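# Seat the plate onto the block's three pins

## Task

Lower the plate onto the three pins sticking up from the block so that each of the plate's two holes takes one pin and its notch takes the third, with the plate left lying level and staying there once the robot lets go.

## Robot and tools

Robot: two arms, left_arm and right_arm, each a six-joint arm ending in a parallel gripper with a wrist camera. The gripper's fingers point along its +z axis and close along its y axis. end_effector_position marks the spot between the finger pads, roughly 1 cm short of the fingertips. Opening ranges from +1 (fully open, 0.094 m) to -1 (closed).

Frames: The scene frame sits level with the table top, halfway between the two arms' nominal bases. +z is up, +x points out over the table, and left_arm is on the +y side. Image left and right do not match these names. Calibrated bases in the scene frame: left_arm at (+0.024, +0.270, +0.014) m, right_arm at (-0.053, -0.296, +0.040) m, both almost unrotated with +z up. Each arm reports its hand pose, velocities and targets in its own base frame. Fixed cameras and the table use the scene frame. Motion offsets are taken along the axes of that arm's current Hand target. Printed poses can be a few centimetres off, more so at long reach.

execute_actions(actions, cameras): actions is a list of actions. Each action is a table of 1 to 15 rows, one row per control step of 1/30 s. If there are fewer than 15 rows, the last row repeats to fill 15 steps. Every row holds 14 numbers in [-1, 1]: dx, dy, dz, rx, ry, rz, opening for left_arm, then the same seven for right_arm. The first six numbers of each arm are an offset, not a pose. They are measured from that arm's Hand target as it stood when the action began, not from the row before. Because each new action starts again from the current Hand target, sending the same offset twice moves the arm twice. Scale: 1.0 is 0.6 m for dx/dy/dz and 180 degrees for the rx/ry/rz rotation vector. Opening is absolute, not an offset. Six zeros re-command the present Hand target. To keep a gripper as it is, resend its current opening, because 0 means half open. An empty actions list just returns state and images.

move(target, speed, blend, opening_speed, blocking, cameras): target is either one 14-number row laid out as above or a list of up to 15 such rows. Every row is an offset from the Hand targets at the start of the move, not from the row before, on the same 0.6 m / 180 degree scale, with absolute openings. The gripper travels in straight lines, taking the shorter way round. Both arms finish together after at least 0.5 s and at most 10 s. Paths do not steer around obstacles or the other arm. Do not route a gripper close to its own base, because that can flip the shoulder posture.
- speed: m/s, from 0.002 to 2.9, default 0.25. Rotation is limited to twice that value in rad/s. Give one value, or one per target.
- blend: corner rounding in m for lists, one value or one per target.
- opening_speed: how fast the opening command changes, per second on the -1..1 scale, at least 0.2. Use slow values for fragile parts.
- blocking=false returns after about 0.5 s while the motion keeps going.
Faster moves drift further from the path and strike harder. A target placed beyond a contact presses harder. The result adds a move: line giving the ending (done, off_target, moving, held, fault) and any limits. limits=paced means the command was clipped; limits=held means steps were withheld. An arm counts as done when it rests within 10 mm and 2 degrees of its target. That does not say whether it is touching anything.

wait(seconds 0-10): the robot keeps its last command. stop(): brakes a running move, which needs some room to do so. zoom_image(camera, region=[x0,y0,x1,y1]): pixel box, at most 504x504, taken from that camera's latest image. read_manual(section="licences"): licence text only. finished_scene(scene): pass the current scene's number. It cannot be undone, so call it only when the plate sits correctly without support.

Cameras (all 672x504): cam_head_left, cam_head_right, cam_high, cam_low, cam_left_wrist, cam_right_wrist. The cameras argument chooses which images come back: omitted, null or ["all"] gives every camera, [] gives none. An unknown name voids the call.

Result lines:
- end_effector_position (m) and end_effector_quat_wxyz, in the arm's base frame.
- Hand target: the last commanded pose after clipping. Offsets count from it.
- Tool commands: current opening commands.
- grip_measured: measured finger opening on the command scale. It reads up to about 2.7 mm wide when empty and a few mm narrow when squeezing a part. It follows the command, so it does not show when contact happens. The last Joint positions entry gives the opening in metres.
- Joint velocities: "within noise" means the arm is still.
- Joint torques: include the arm's own weight. Joints 1-3 flip sign beyond ±28 N m.
- Calls that ran actions also list positions at some control steps.
- MOTOR HOT appears at 75 °C. An OVER-TEMPERATURE FAULT at 90 °C folds and disables that arm.

Control quirks: commanded orientation is clipped to within 40 degrees of the measured orientation at each step. Friction and gravity can leave the gripper short, low or tilted, and small commands may go sideways or not happen at all. After each move, check the pose. Then correct the position, or rotate back, by offset. A gripper that rests short of its Hand target stays there until a new command is sent. Send the missing distance as an offset. An arm blocked by an object keeps pushing until it is commanded back past its current position.

Gripping: each pad squeezes with about 50-64 N. To release, command an opening well above grip_measured.

Avoid:
- dropping the plate or releasing it while it moves
- fast impacts or hard pressing
- the two arms touching, and any gripper closing on the other's fingers; these can fail the task
- anything leaving the table
- arm fault stops
- long holds at full stretch or pushing against unreachable poses, which heat the motors
Loose objects may occasionally get nudged by an outside push.

Each tool is called after "Emit:" as name([rows], argument=value, ...), one row to a line, values as JSON.

## Session

Emit:
execute_actions(actions=[])

Scene clock: 0.00 s.
left_arm: end_effector_position=(+0.3710, -0.0182, +0.1294) grip_measured=+1.000 end_effector_quat_wxyz=(+0.663, +0.046, +0.747, -0.030) | right_arm: end_effector_position=(+0.3782, +0.0051, +0.1163) grip_measured=+1.000 end_effector_quat_wxyz=(+0.662, -0.012, +0.749, -0.028)
Joint positions: left_arm=[0 1.497 0.215 1.161 0.106 0.029 0.094] | right_arm=[0.046 1.619 0.223 1.273 0.072 -0.049 0.094]
Joint velocities: within noise
Joint torques (N m): no reading
Heat: left arm: 37 °C; right arm: 37 °C.
Hand target: left_arm +0.3730, -0.0182, +0.1358; +0.670, +0.046, +0.741, -0.030 | right_arm +0.3811, +0.0052, +0.1270; +0.675, -0.011, +0.737, -0.028
Tool commands: left_gripper/opening=+1.0 right_gripper/opening=+1.0

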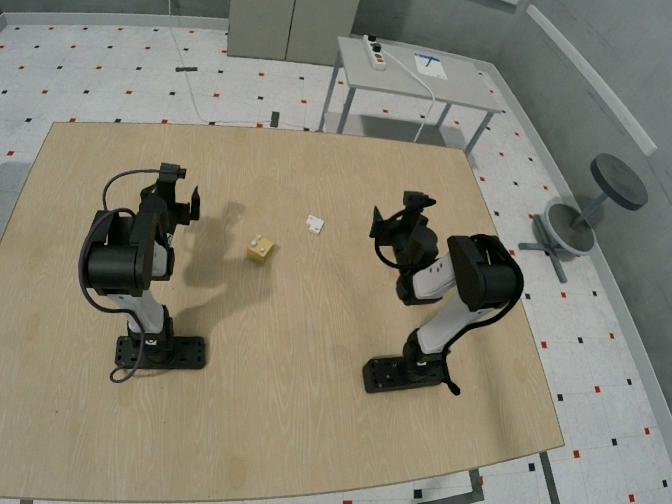

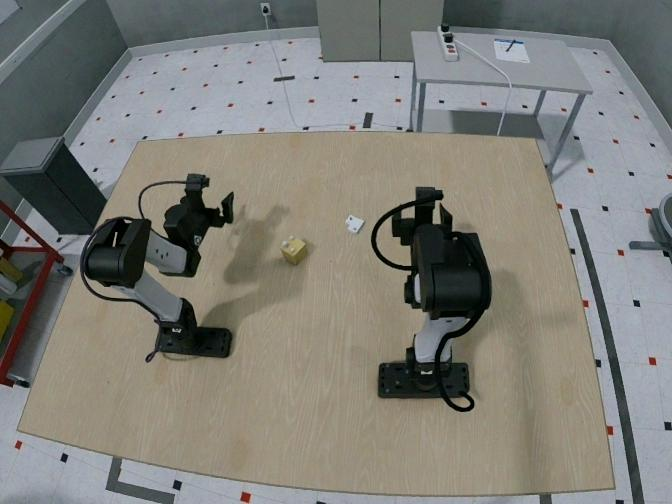

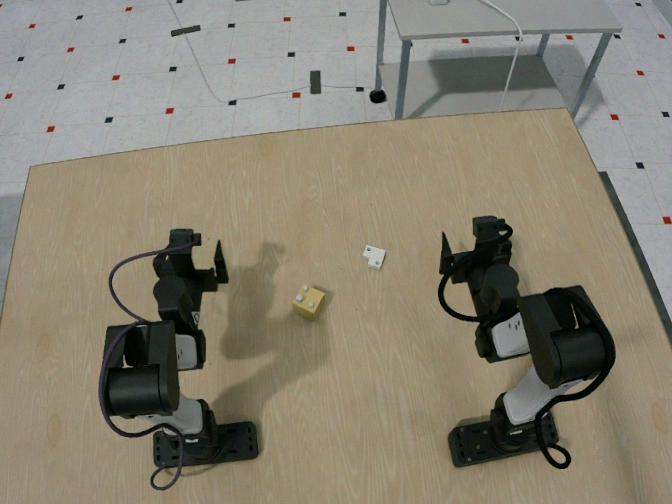

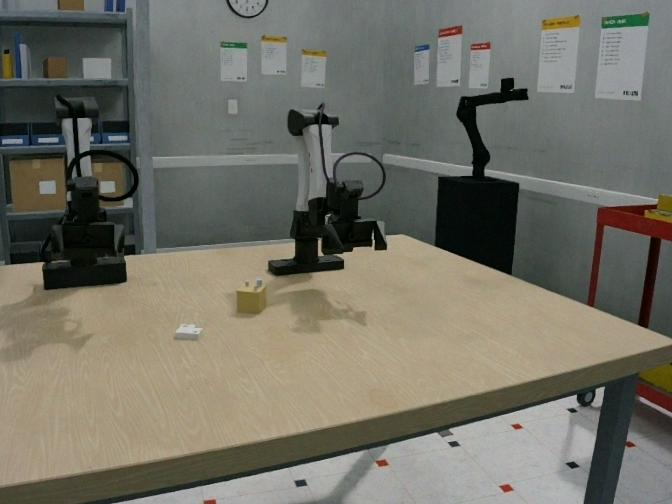

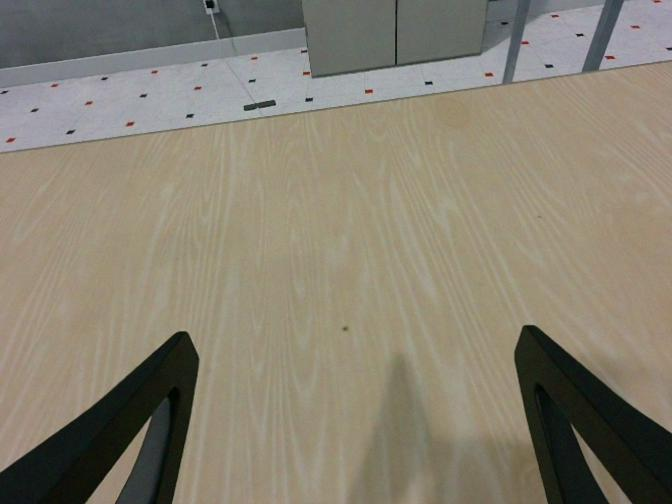

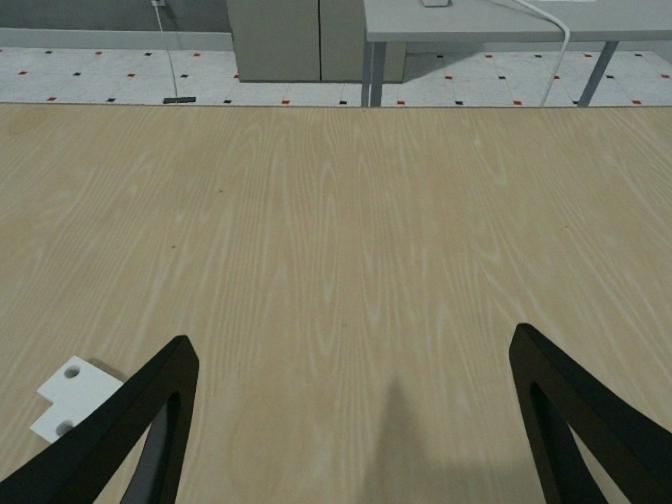

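Emit:
zoom_image(camera="cam_high", region=[270, 220, 410, 340])

Emit:
zoom_image(camera="cam_low", region=[160, 260, 300, 350])

Emit:
zoom_image(camera="cam_head_left", region=[220, 190, 360, 290])

Emit:
zoom_image(camera="cam_head_right", region=[260, 190, 400, 290])

Scaled by 3.600 from the camera's 672x504 image, which has a finer 960x720 frame.

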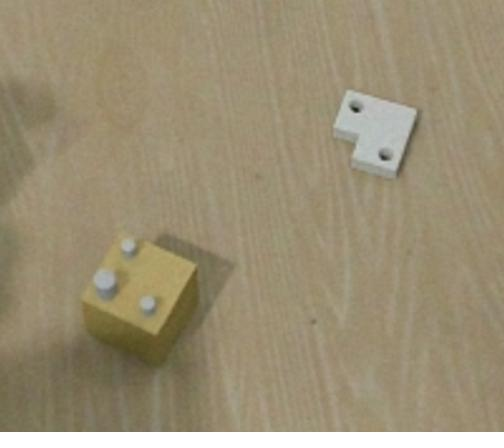

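Scaled by 3.600 from the camera's 672x504 image, which has a finer 960x720 frame.

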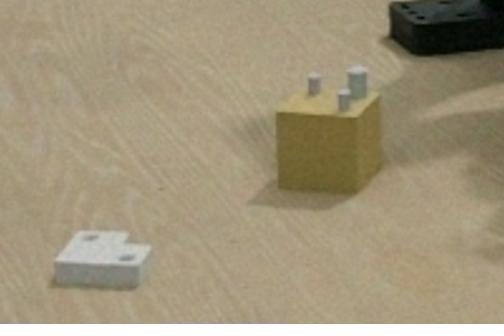

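Scaled by 3.600 from the camera's 672x504 image, which has a finer 960x720 frame.

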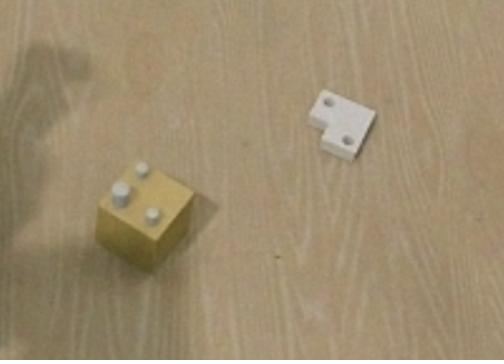

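Scaled by 3.600 from the camera's 672x504 image, which has a finer 960x720 frame.

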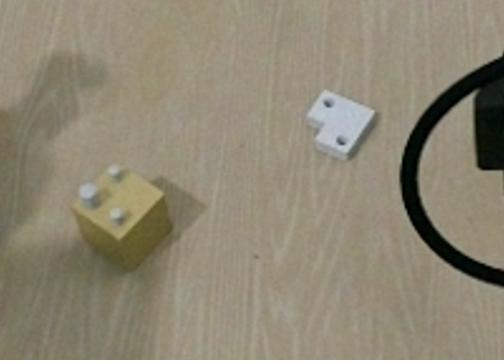

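Emit:
move(target=[0,0,0,0,0,0,1,0.025,0.311,0.027,-0.02,0.472,0.008,1], speed=0.4)

Scene clock: 49.20 s.
left_arm: end_effector_position=(+0.3710, -0.0182, +0.1294) grip_measured=+1.000 end_effector_quat_wxyz=(+0.663, +0.046, +0.747, -0.030) | right_arm: end_effector_position=(+0.3966, +0.1844, +0.0963) grip_measured=+1.000 end_effector_quat_wxyz=(-0.003, -0.003, +1.000, -0.008)
Joint positions: left_arm=[0 1.497 0.215 1.161 0.106 0.029 0.094] | right_arm=[0.44 2.268 2.133 -1.448 0.012 0.434 0.094]
Joint velocities: within noise
Joint torques (N m): left_arm=[-0.09 -4.31 6.54 1.77 0.03 0] | right_arm=[-0.02 -9.32 8.68 0.3 -0.15 0.1]
Heat: left arm: 41 °C; right arm: 42 °C.
Hand target: left_arm +0.3730, -0.0182, +0.1358; +0.670, +0.046, +0.741, -0.030 | right_arm +0.4000, +0.1901, +0.1003; -0.001, +0.000, +1.000, +0.001
Off the commanded pose: left_arm 0.007 m, 1 deg | right_arm 0.008 m, 1 deg.
move: done

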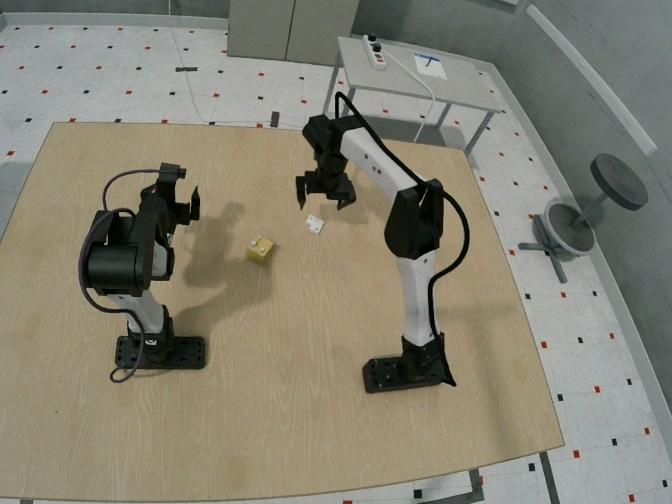

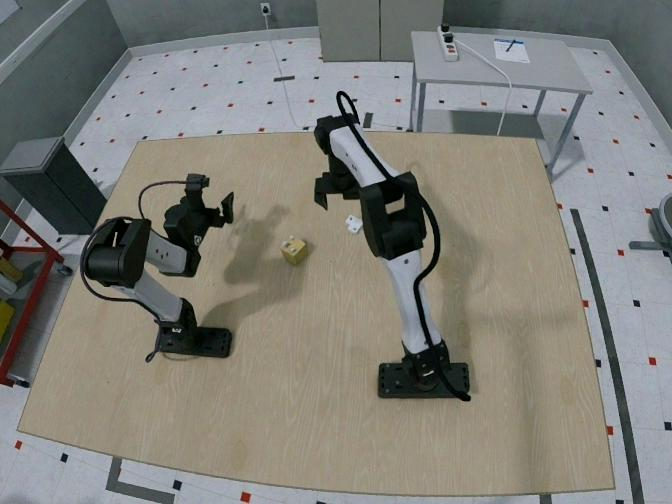

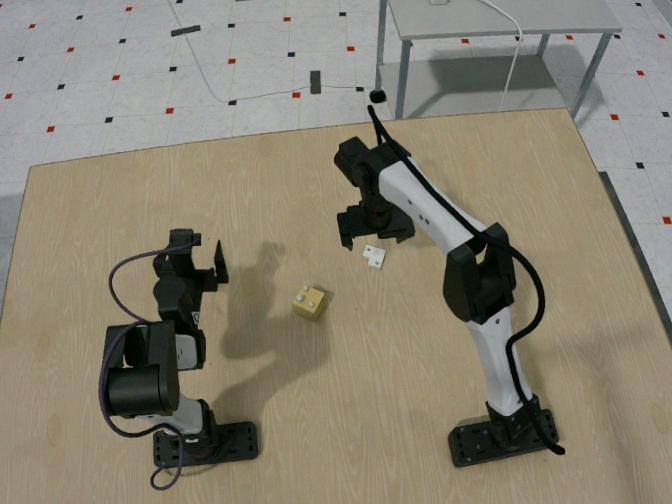

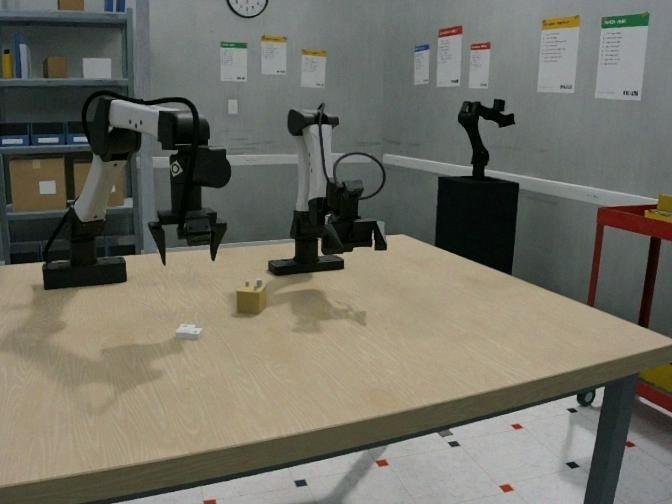

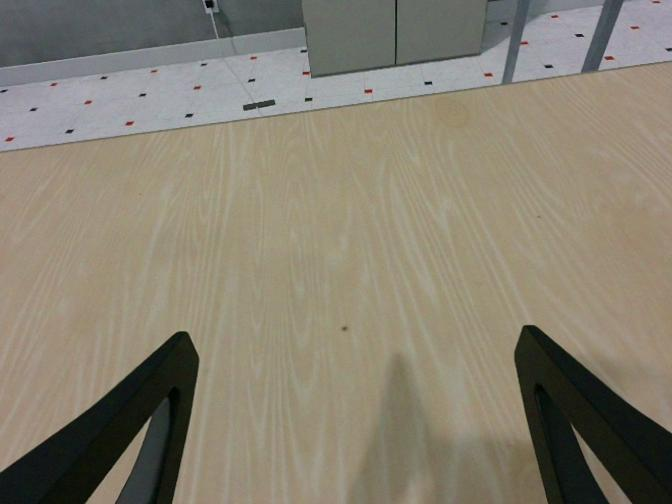

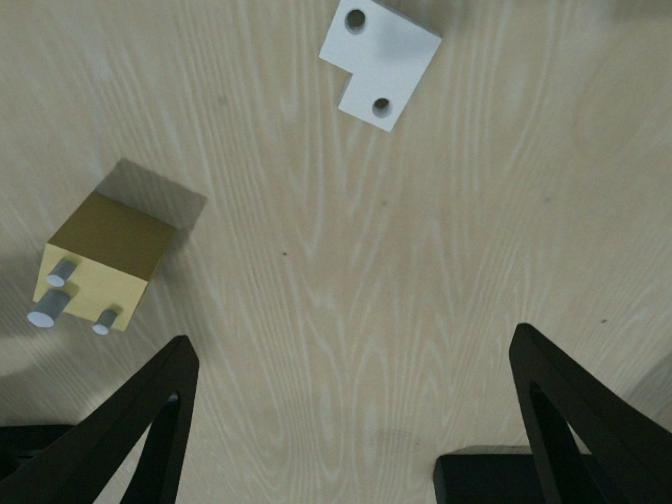

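Emit:
move(target=[0,0,0,0,0,0,1,-0.0807,-0.0328,0.127,0,0,0.157,1], speed=0.25, cameras=["cam_right_wrist","cam_high"])

Scene clock: 86.63 s.
left_arm: end_effector_position=(+0.3710, -0.0182, +0.1294) grip_measured=+1.000 end_effector_quat_wxyz=(+0.663, +0.046, +0.747, -0.030) | right_arm: end_effector_position=(+0.4360, +0.1652, +0.0205) grip_measured=+1.000 end_effector_quat_wxyz=(-0.015, +0.238, +0.971, -0.016)
Joint positions: left_arm=[0 1.497 0.215 1.161 0.106 0.029 0.094] | right_arm=[0.366 2.46 2.165 -1.319 0.009 0.846 0.094]
Joint velocities: within noise
Joint torques (N m): left_arm=[-0.09 -4.34 6.5 1.79 0.05 0] | right_arm=[-0.59 -10.55 8.57 0.53 -0.1 0.1]
Heat: left arm: 42 °C; right arm: 43 °C.
Hand target: left_arm +0.3730, -0.0182, +0.1358; +0.670, +0.046, +0.741, -0.030 | right_arm +0.4483, +0.1706, +0.0240; -0.001, +0.244, +0.970, +0.001
Off the commanded pose: left_arm 0.007 m, 1 deg | right_arm 0.014 m, 3 deg.
move: off_target (right_arm)
Images, in order (width x height): cam_high 672x504, cam_right_wrist 672x504.

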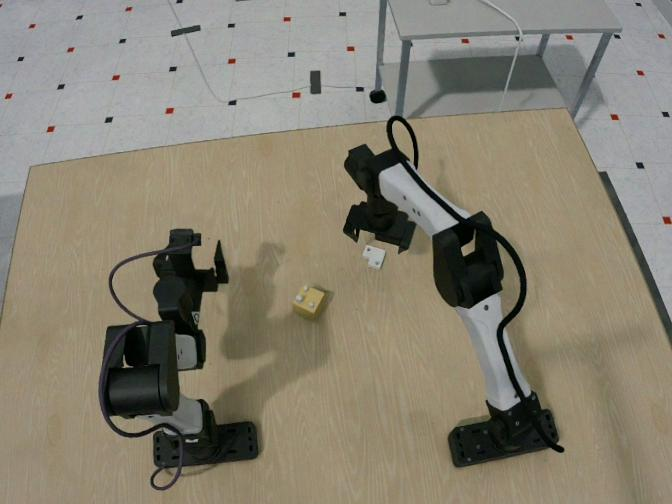

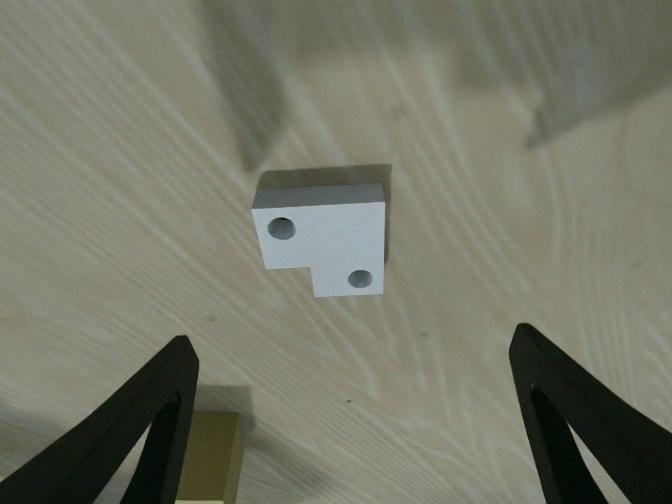

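Emit:
move(target=[0,0,0,0,0,0,1,-0.011,0.008,0.04,-0.0123,-0.0068,0,1], speed=0.15, cameras=["cam_right_wrist"])

Scene clock: 103.83 s.
left_arm: end_effector_position=(+0.3710, -0.0182, +0.1294) grip_measured=+1.000 end_effector_quat_wxyz=(+0.663, +0.046, +0.747, -0.030) | right_arm: end_effector_position=(+0.4549, +0.1722, +0.0077) grip_measured=+1.000 end_effector_quat_wxyz=(+0.018, +0.240, +0.971, +0.012)
Joint positions: left_arm=[0 1.497 0.215 1.161 0.106 0.029 0.094] | right_arm=[0.362 2.46 2.115 -1.183 0.001 0.847 0.094]
Joint velocities: within noise
Joint torques (N m): left_arm=[-0.13 -4.33 6.63 1.78 0.05 -0.01] | right_arm=[-0.81 -10.71 4.81 0.66 -0.11 0.03]
Heat: left arm: 42 °C; right arm: 45 °C.
Hand target: left_arm +0.3730, -0.0182, +0.1358; +0.670, +0.046, +0.741, -0.030 | right_arm +0.4564, +0.1719, +0.0000; +0.014, +0.244, +0.970, +0.017
Off the commanded pose: left_arm 0.007 m, 1 deg | right_arm 0.008 m, 1 deg.
move: done
Images, in order (width x height): cam_right_wrist 672x504.

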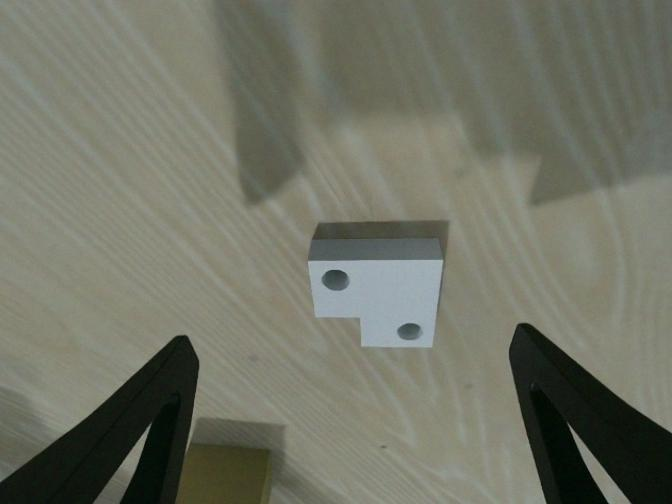

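Emit:
move(target=[0,0,0,0,0,0,1,0.0087,-0.0103,0.033,0.0071,0.0052,0,1], speed=0.1, cameras=["cam_right_wrist"])

Scene clock: 123.53 s.
left_arm: end_effector_position=(+0.3710, -0.0182, +0.1294) grip_measured=+1.000 end_effector_quat_wxyz=(+0.663, +0.046, +0.747, -0.030) | right_arm: end_effector_position=(+0.4481, +0.1696, -0.0129) grip_measured=+1.000 end_effector_quat_wxyz=(+0.006, +0.240, +0.971, +0.004)
Joint positions: left_arm=[0 1.497 0.215 1.161 0.106 0.029 0.094] | right_arm=[0.362 2.474 2.059 -1.141 0.001 0.847 0.094]
Joint velocities: within noise
Joint torques (N m): left_arm=[-0.1 -4.44 6.58 1.77 0.04 0] | right_arm=[-0.68 -10.77 4.86 0.63 -0.1 0.04]
Heat: left arm: 43 °C; right arm: 47 °C.
Hand target: left_arm +0.3730, -0.0182, +0.1358; +0.670, +0.046, +0.741, -0.030 | right_arm +0.4496, +0.1694, -0.0200; +0.004, +0.244, +0.970, +0.008
Off the commanded pose: left_arm 0.007 m, 1 deg | right_arm 0.007 m, 1 deg.
move: done
Images, in order (width x height): cam_right_wrist 672x504.

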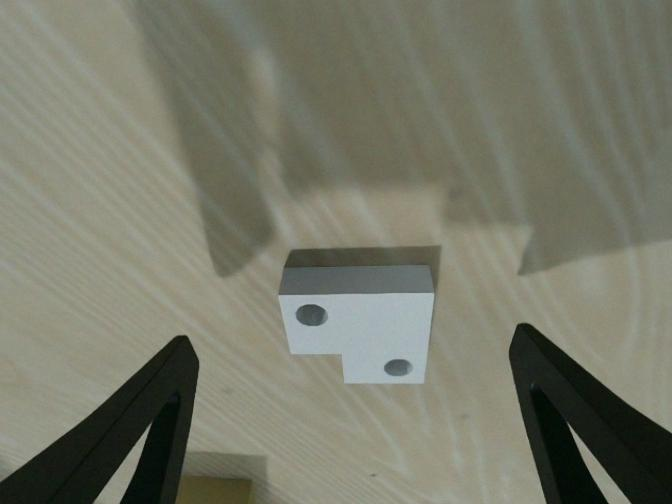

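Emit:
move(target=[0,0,0,0,0,0,1,0,0,0.0225,0,0,0,1], speed=0.06, cameras=["cam_right_wrist","cam_low"])

Emit:
zoom_image(camera="cam_low", region=[100, 250, 280, 370])

Scene clock: 131.33 s.
left_arm: end_effector_position=(+0.3710, -0.0182, +0.1294) grip_measured=+1.000 end_effector_quat_wxyz=(+0.663, +0.046, +0.747, -0.030) | right_arm: end_effector_position=(+0.4487, +0.1699, -0.0259) grip_measured=+1.000 end_effector_quat_wxyz=(+0.006, +0.240, +0.971, +0.004)
Joint positions: left_arm=[0 1.497 0.215 1.161 0.106 0.029 0.094] | right_arm=[0.362 2.488 2.033 -1.1 0.001 0.847 0.094]
Joint velocities: within noise
Joint torques (N m): left_arm=[-0.14 -4.31 6.46 1.77 0.04 -0.01] | right_arm=[-0.76 -10.69 4.77 0.62 -0.09 0.07]
Heat: left arm: 43 °C; right arm: 46 °C.
Hand target: left_arm +0.3730, -0.0182, +0.1358; +0.670, +0.046, +0.741, -0.030 | right_arm +0.4497, +0.1696, -0.0337; +0.004, +0.244, +0.970, +0.008
Off the commanded pose: left_arm 0.007 m, 1 deg | right_arm 0.008 m, 1 deg.
move: done
Images, in order (width x height): cam_low 672x504, cam_right_wrist 672x504.

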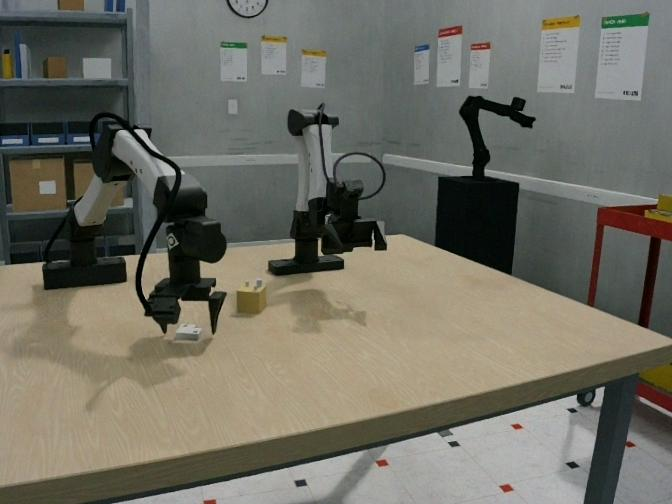

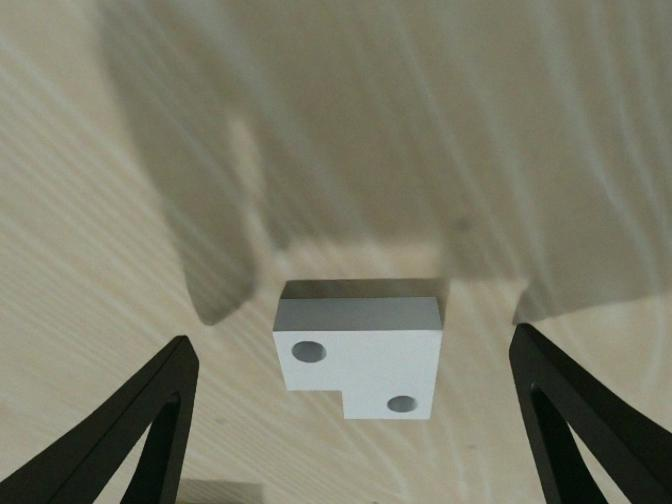

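Scaled by 2.800 from the camera's 672x504 image, which has a finer 960x720 frame.

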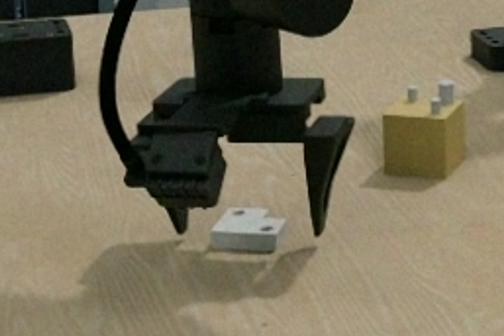

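Emit:
move(target=[0,0,0,0,0,0,1,0,0,0,0,0,0,-0.25], opening_speed=0.5, cameras=["cam_right_wrist"])

Scene clock: 141.17 s.
left_arm: end_effector_position=(+0.3710, -0.0182, +0.1294) grip_measured=+1.000 end_effector_quat_wxyz=(+0.663, +0.046, +0.747, -0.030) | right_arm: end_effector_position=(+0.4489, +0.1699, -0.0259) grip_measured=-0.031 end_effector_quat_wxyz=(+0.007, +0.240, +0.971, +0.004)
Joint positions: left_arm=[0 1.497 0.215 1.161 0.106 0.029 0.094] | right_arm=[0.362 2.488 2.033 -1.099 0.001 0.847 0.046]
Joint velocities: within noise
Joint torques (N m): left_arm=[-0.13 -4.42 6.52 1.78 0.04 0] | right_arm=[-0.69 -10.65 4.86 0.63 -0.08 0.05]
Heat: left arm: 43 °C; right arm: 47 °C.
Hand target: left_arm +0.3730, -0.0182, +0.1358; +0.670, +0.046, +0.741, -0.030 | right_arm +0.4497, +0.1696, -0.0337; +0.004, +0.244, +0.970, +0.008
Off the commanded pose: left_arm 0.007 m, 1 deg | right_arm 0.008 m, 1 deg.
move: done
Images, in order (width x height): cam_right_wrist 672x504.

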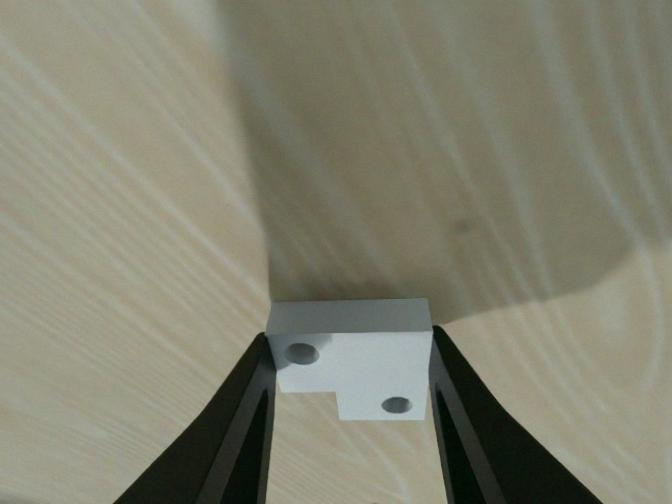

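Emit:
move([
  [0,0,0,0,0,0,1,0,0,-0.145,0,0,0,-0.25],
  [0,0,0,0,0,0,1,0.361,0.141,-0.145,0,0,0.028,-0.25],
], speed=0.2, blend=0.02)

Emit:
zoom_image(camera="cam_right_wrist", region=[150, 20, 550, 500])

Scene clock: 168.90 s.
left_arm: end_effector_position=(+0.3710, -0.0182, +0.1294) grip_measured=+1.000 end_effector_quat_wxyz=(+0.663, +0.046, +0.747, -0.030) | right_arm: end_effector_position=(+0.2884, +0.3373, +0.0265) grip_measured=-0.032 end_effector_quat_wxyz=(-0.013, +0.279, +0.960, -0.029)
Joint positions: left_arm=[0 1.497 0.215 1.161 0.106 0.029 0.094] | right_arm=[0.863 2.365 2.02 -1.288 0 1.428 0.045]
Joint velocities: within noise
Joint torques (N m): left_arm=[-0.06 -4.31 6.6 1.74 0.07 0.02] | right_arm=[-0.64 -14.97 7.25 0.31 0.02 0.12]
Heat: left arm: 44 °C; right arm: 50 °C.
Hand target: left_arm +0.3730, -0.0182, +0.1358; +0.670, +0.046, +0.741, -0.030 | right_arm +0.2979, +0.3454, +0.0542; +0.003, +0.286, +0.958, +0.008
Off the commanded pose: left_arm 0.007 m, 1 deg | right_arm 0.030 m, 5 deg.
move: off_target (right_arm)

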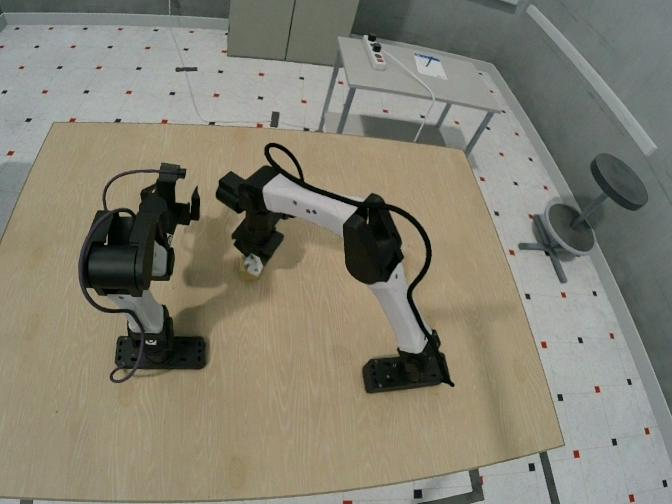

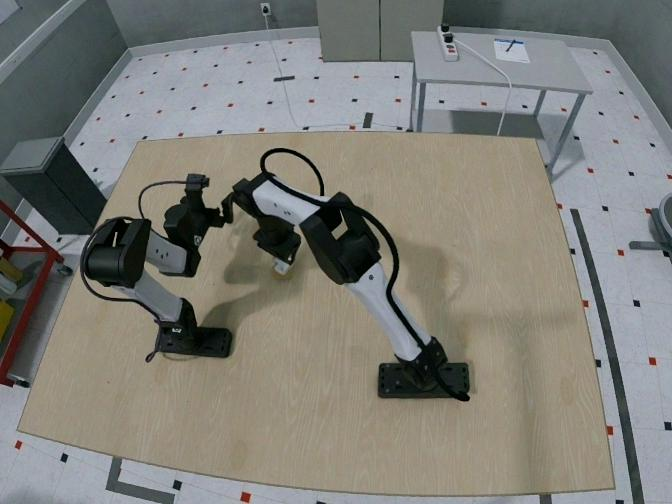

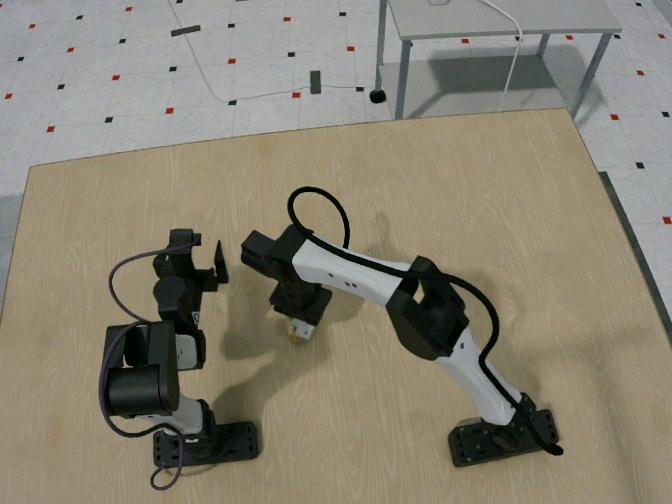

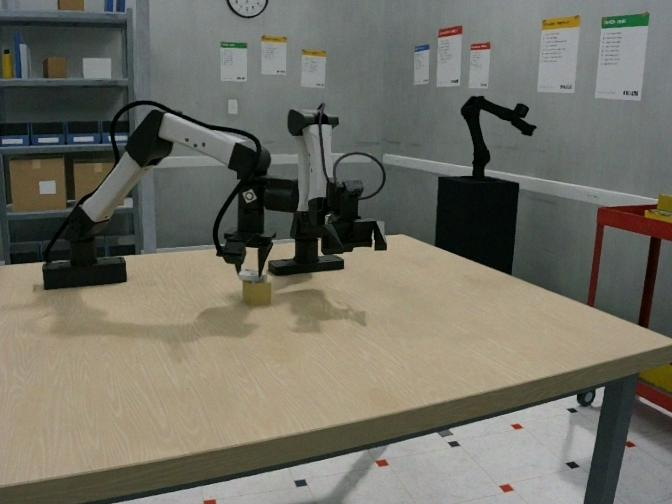

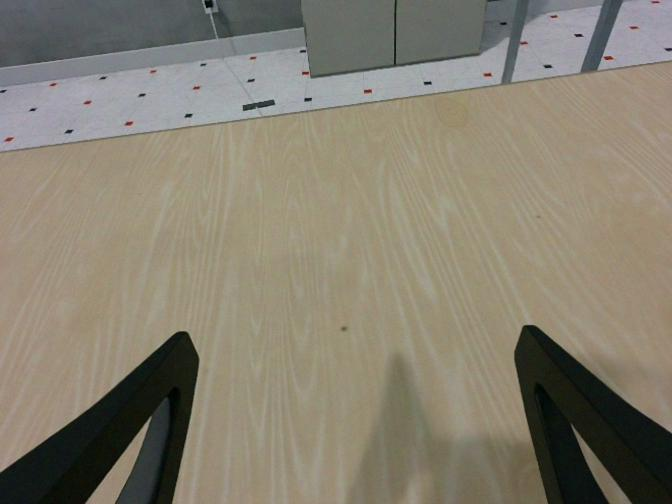

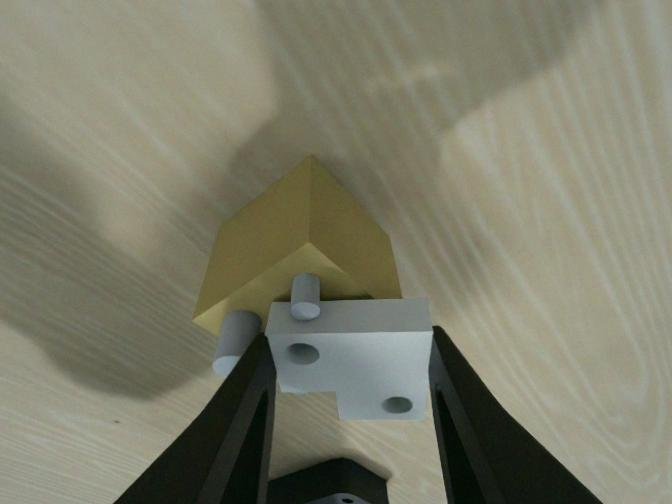

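Scaled by 1.050 from the camera's 672x504 image, which has a finer 960x720 frame.

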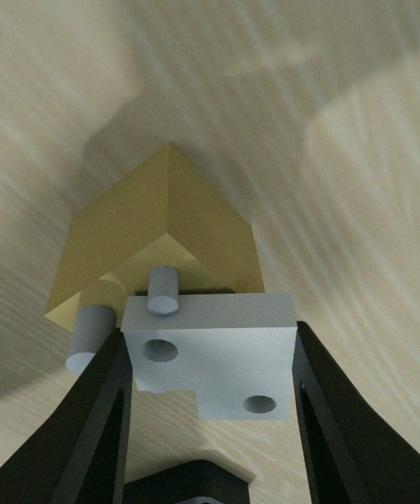

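Emit:
move(target=[0,0,0,0,0,0,1,0,0,-0.1,0,0,0,-0.25], speed=0.2)

Scene clock: 177.30 s.
left_arm: end_effector_position=(+0.3710, -0.0182, +0.1294) grip_measured=+1.000 end_effector_quat_wxyz=(+0.663, +0.046, +0.747, -0.030) | right_arm: end_effector_position=(+0.2928, +0.3424, +0.0952) grip_measured=-0.032 end_effector_quat_wxyz=(-0.005, +0.279, +0.960, -0.012)
Joint positions: left_arm=[0 1.497 0.215 1.161 0.106 0.029 0.094] | right_arm=[0.863 2.365 2.295 -1.526 0 1.43 0.045]
Joint velocities: within noise
Joint torques (N m): left_arm=[-0.12 -4.33 6.43 1.76 0.05 0.02] | right_arm=[-0.72 -12.53 8.42 0.18 0 0.13]
Heat: left arm: 44 °C; right arm: 53 °C.
Hand target: left_arm +0.3730, -0.0182, +0.1358; +0.670, +0.046, +0.741, -0.030 | right_arm +0.2973, +0.3446, +0.1142; +0.003, +0.286, +0.958, +0.008
Off the commanded pose: left_arm 0.007 m, 1 deg | right_arm 0.020 m, 3 deg.
move: off_target (right_arm)

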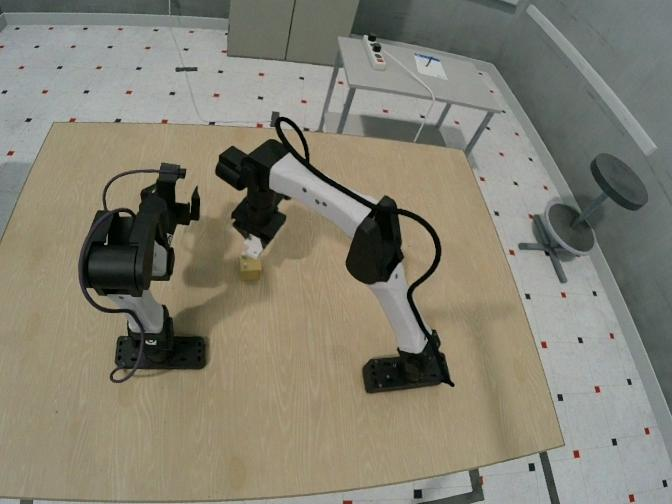

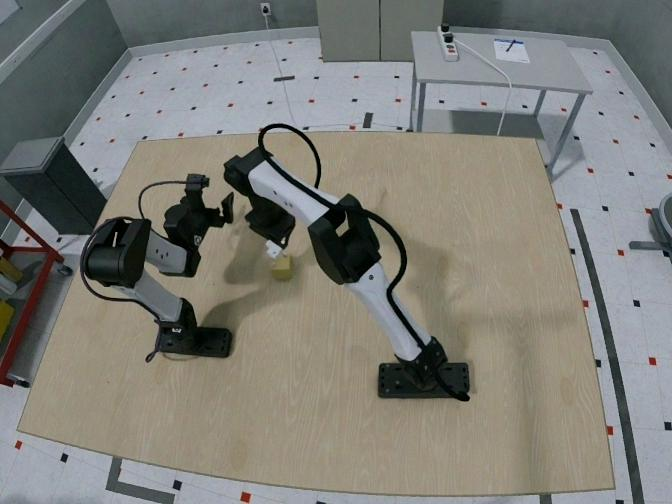

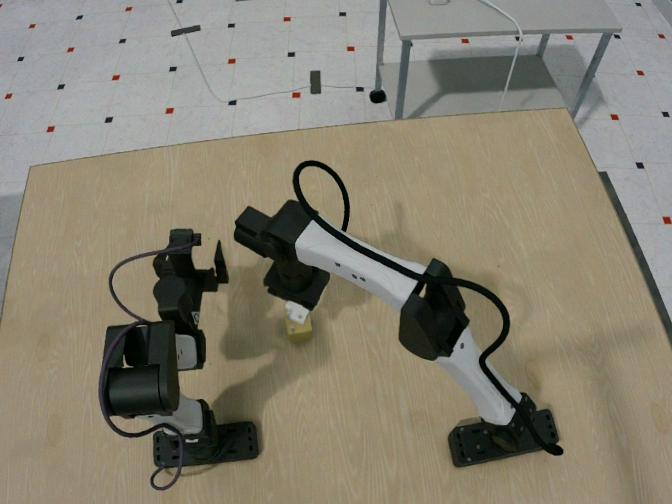

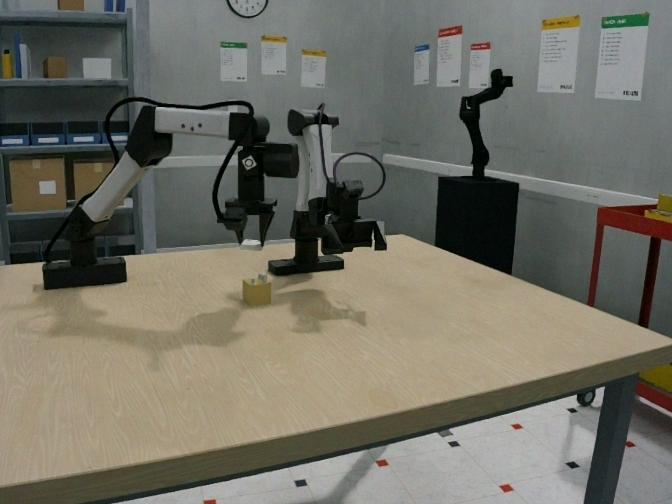

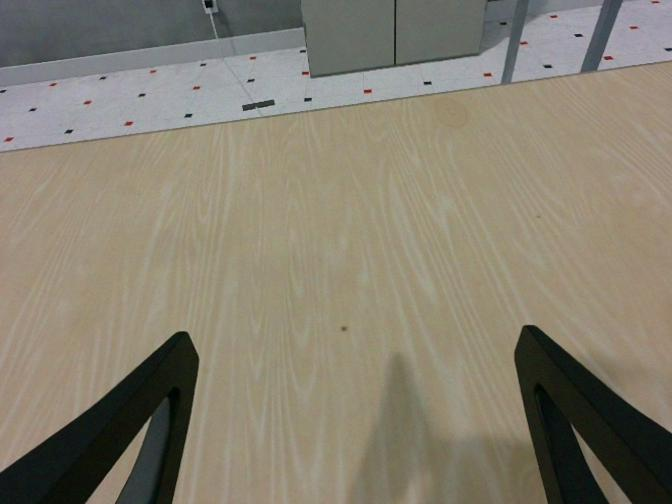

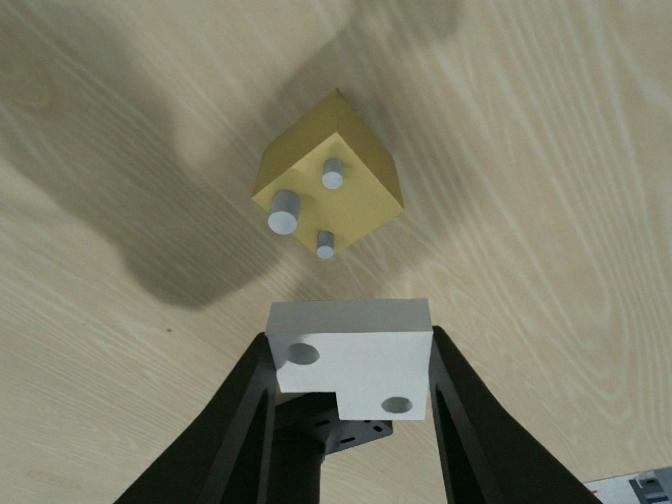

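Emit:
move([
  [0,0,0,0,0,0,1,-0.299,-0.113,0,0,0,0,-0.25],
  [0,0,0,0,0,0,1,-0.299,-0.113,0.17,0,0,0,-0.25],
], speed=0.25, blend=0.02, cameras=["cam_right_wrist"])

Scene clock: 197.33 s.
left_arm: end_effector_position=(+0.3710, -0.0182, +0.1294) grip_measured=+1.000 end_effector_quat_wxyz=(+0.663, +0.046, +0.747, -0.030) | right_arm: end_effector_position=(+0.4096, +0.1869, +0.0083) grip_measured=-0.032 end_effector_quat_wxyz=(-0.002, +0.291, +0.957, -0.002)
Joint positions: left_arm=[0 1.497 0.215 1.161 0.106 0.029 0.094] | right_arm=[0.428 2.343 1.911 -1.144 0 1.018 0.045]
Joint velocities: within noise
Joint torques (N m): left_arm=[-0.06 -4.41 6.5 1.78 0.06 -0.02] | right_arm=[0.12 -11.92 4.62 0.56 -0.07 -0.02]
Heat: left arm: 44 °C; right arm: 53 °C.
Hand target: left_arm +0.3730, -0.0182, +0.1358; +0.670, +0.046, +0.741, -0.030 | right_arm +0.4112, +0.1908, +0.0112; +0.003, +0.286, +0.958, +0.008
Off the commanded pose: left_arm 0.007 m, 1 deg | right_arm 0.005 m, 1 deg.
move: done
Images, in order (width x height): cam_right_wrist 672x504.

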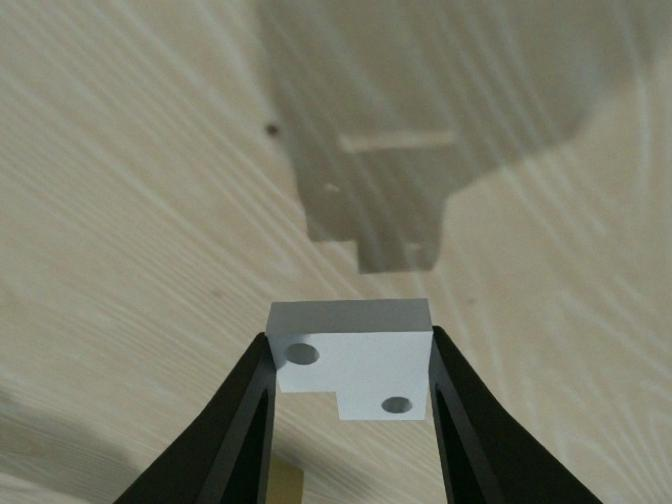

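Down 30 mm.

Emit:
move(target=[0,0,0,0,0,0,1,0,0,0.056,0,0,0,-0.25], speed=0.07, cameras=["cam_right_wrist"])

Scene clock: 202.63 s.
left_arm: end_effector_position=(+0.3710, -0.0182, +0.1294) grip_measured=+1.000 end_effector_quat_wxyz=(+0.663, +0.046, +0.747, -0.030) | right_arm: end_effector_position=(+0.4114, +0.1878, -0.0166) grip_measured=-0.032 end_effector_quat_wxyz=(+0.004, +0.290, +0.957, +0.004)
Joint positions: left_arm=[0 1.497 0.215 1.161 0.106 0.029 0.094] | right_arm=[0.428 2.359 1.836 -1.036 0 1.018 0.045]
Joint velocities: within noise
Joint torques (N m): left_arm=[-0.09 -4.46 6.57 1.79 0.05 -0.02] | right_arm=[0.18 -10.15 4.79 0.63 -0.08 -0.03]
Heat: left arm: 45 °C; right arm: 53 °C.
Hand target: left_arm +0.3730, -0.0182, +0.1358; +0.670, +0.046, +0.741, -0.030 | right_arm +0.4115, +0.1913, -0.0223; +0.003, +0.286, +0.958, +0.008
Off the commanded pose: left_arm 0.007 m, 1 deg | right_arm 0.007 m, 1 deg.
move: done
Images, in order (width x height): cam_right_wrist 672x504.

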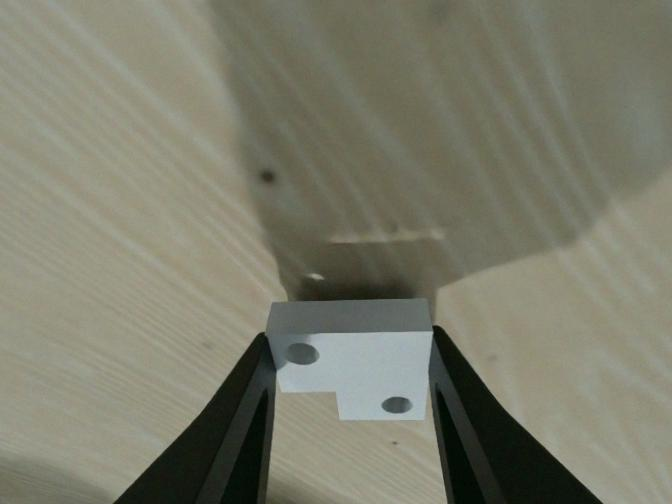

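Emit:
move(target=[0,0,0,0,0,0,1,0,0,0.0165,0,0,0,-0.25], speed=0.05, cameras=["cam_right_wrist"])

Emit:
move(target=[0,0,0,0,0,0,1,0,0,0,0,0,0,0.6], opening_speed=0.6, cameras=["cam_right_wrist"])

Scene clock: 208.50 s.
left_arm: end_effector_position=(+0.3710, -0.0182, +0.1294) grip_measured=+1.000 end_effector_quat_wxyz=(+0.663, +0.046, +0.747, -0.030) | right_arm: end_effector_position=(+0.4121, +0.1881, -0.0256) grip_measured=-0.032 end_effector_quat_wxyz=(+0.005, +0.290, +0.957, +0.005)
Joint positions: left_arm=[0 1.497 0.215 1.161 0.106 0.029 0.094] | right_arm=[0.428 2.371 1.82 -1.006 0 1.018 0.045]
Joint velocities: within noise
Joint torques (N m): left_arm=[-0.13 -4.45 6.46 1.8 0.07 0.01] | right_arm=[0.2 -10.04 4.71 0.63 -0.04 -0.02]
Heat: left arm: 45 °C; right arm: 53 °C.
Hand target: left_arm +0.3730, -0.0182, +0.1358; +0.670, +0.046, +0.741, -0.030 | right_arm +0.4117, +0.1914, -0.0322; +0.003, +0.286, +0.958, +0.008
Off the commanded pose: left_arm 0.007 m, 1 deg | right_arm 0.007 m, 1 deg.
move: done
Images, in order (width x height): cam_right_wrist 672x504.

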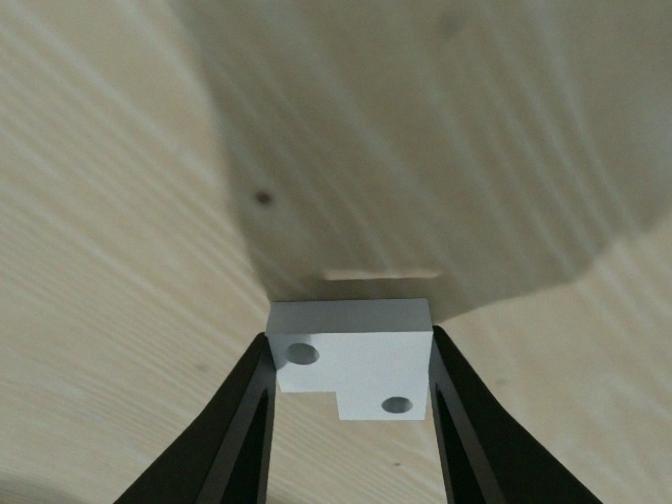

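Scene clock: 210.13 s.
left_arm: end_effector_position=(+0.3710, -0.0182, +0.1294) grip_measured=+1.000 end_effector_quat_wxyz=(+0.663, +0.046, +0.747, -0.030) | right_arm: end_effector_position=(+0.4123, +0.1882, -0.0256) grip_measured=+0.598 end_effector_quat_wxyz=(+0.006, +0.290, +0.957, +0.005)
Joint positions: left_arm=[0 1.497 0.215 1.161 0.106 0.029 0.094] | right_arm=[0.428 2.371 1.82 -1.005 0 1.018 0.075]
Joint velocities: within noise
Joint torques (N m): left_arm=[-0.08 -4.36 6.5 1.77 0.05 0.02] | right_arm=[0.2 -10.09 4.74 0.63 -0.07 -0.02]
Heat: left arm: 45 °C; right arm: 52 °C.
Hand target: left_arm +0.3730, -0.0182, +0.1358; +0.670, +0.046, +0.741, -0.030 | right_arm +0.4117, +0.1914, -0.0322; +0.003, +0.286, +0.958, +0.008
Off the commanded pose: left_arm 0.007 m, 1 deg | right_arm 0.007 m, 1 deg.
move: done
Images, in order (width x height): cam_right_wrist 672x504.

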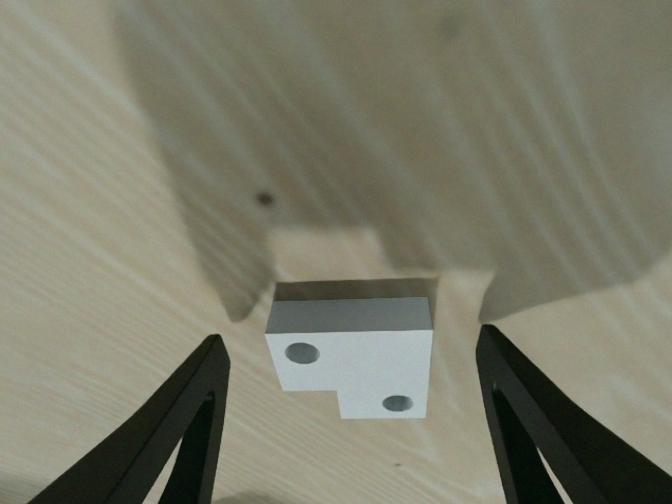

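Emit:
move([
  [0,0,0,0,0,0,1,0,0,-0.133,0,0,0,0.6],
  [0,0,0,0,0,0,1,0.018,-0.018,-0.1,0,0,-0.5,1],
], speed=0.4, cameras=["cam_right_wrist"])

Scene clock: 221.70 s.
left_arm: end_effector_position=(+0.3710, -0.0182, +0.1294) grip_measured=+1.000 end_effector_quat_wxyz=(+0.663, +0.046, +0.747, -0.030) | right_arm: end_effector_position=(+0.3888, +0.1814, +0.0027) grip_measured=+0.998 end_effector_quat_wxyz=(-0.031, -0.470, +0.882, +0.002)
Joint positions: left_arm=[0 1.497 0.215 1.161 0.106 0.029 0.094] | right_arm=[0.437 2.316 1.838 -1.154 0 -0.543 0.094]
Joint velocities: within noise
Joint torques (N m): left_arm=[-0.12 -4.41 6.52 1.78 0.04 -0.01] | right_arm=[0.08 -15.73 4.6 0.49 -0.16 -0.08]
Heat: left arm: 45 °C; right arm: 52 °C.
Hand target: left_arm +0.3730, -0.0182, +0.1358; +0.670, +0.046, +0.741, -0.030 | right_arm +0.3961, +0.1874, +0.0276; +0.008, -0.475, +0.880, +0.003
Off the commanded pose: left_arm 0.007 m, 1 deg | right_arm 0.027 m, 4 deg.
move: off_target (right_arm); target 2's new opening was sent with right_arm's hand 0.027 m and 5 deg from that target
Images, in order (width x height): cam_right_wrist 672x504.

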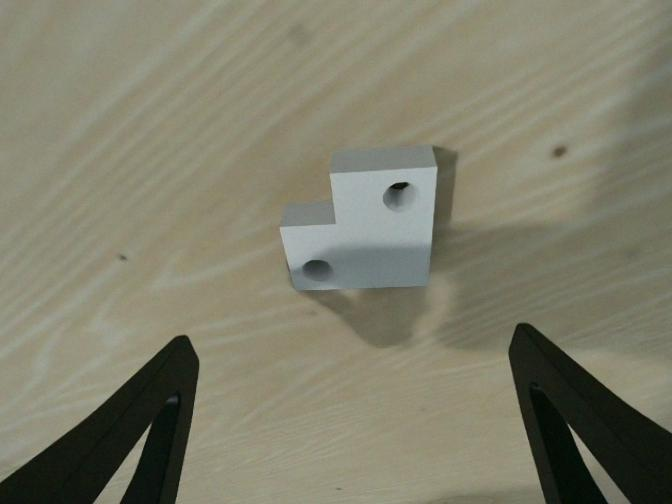

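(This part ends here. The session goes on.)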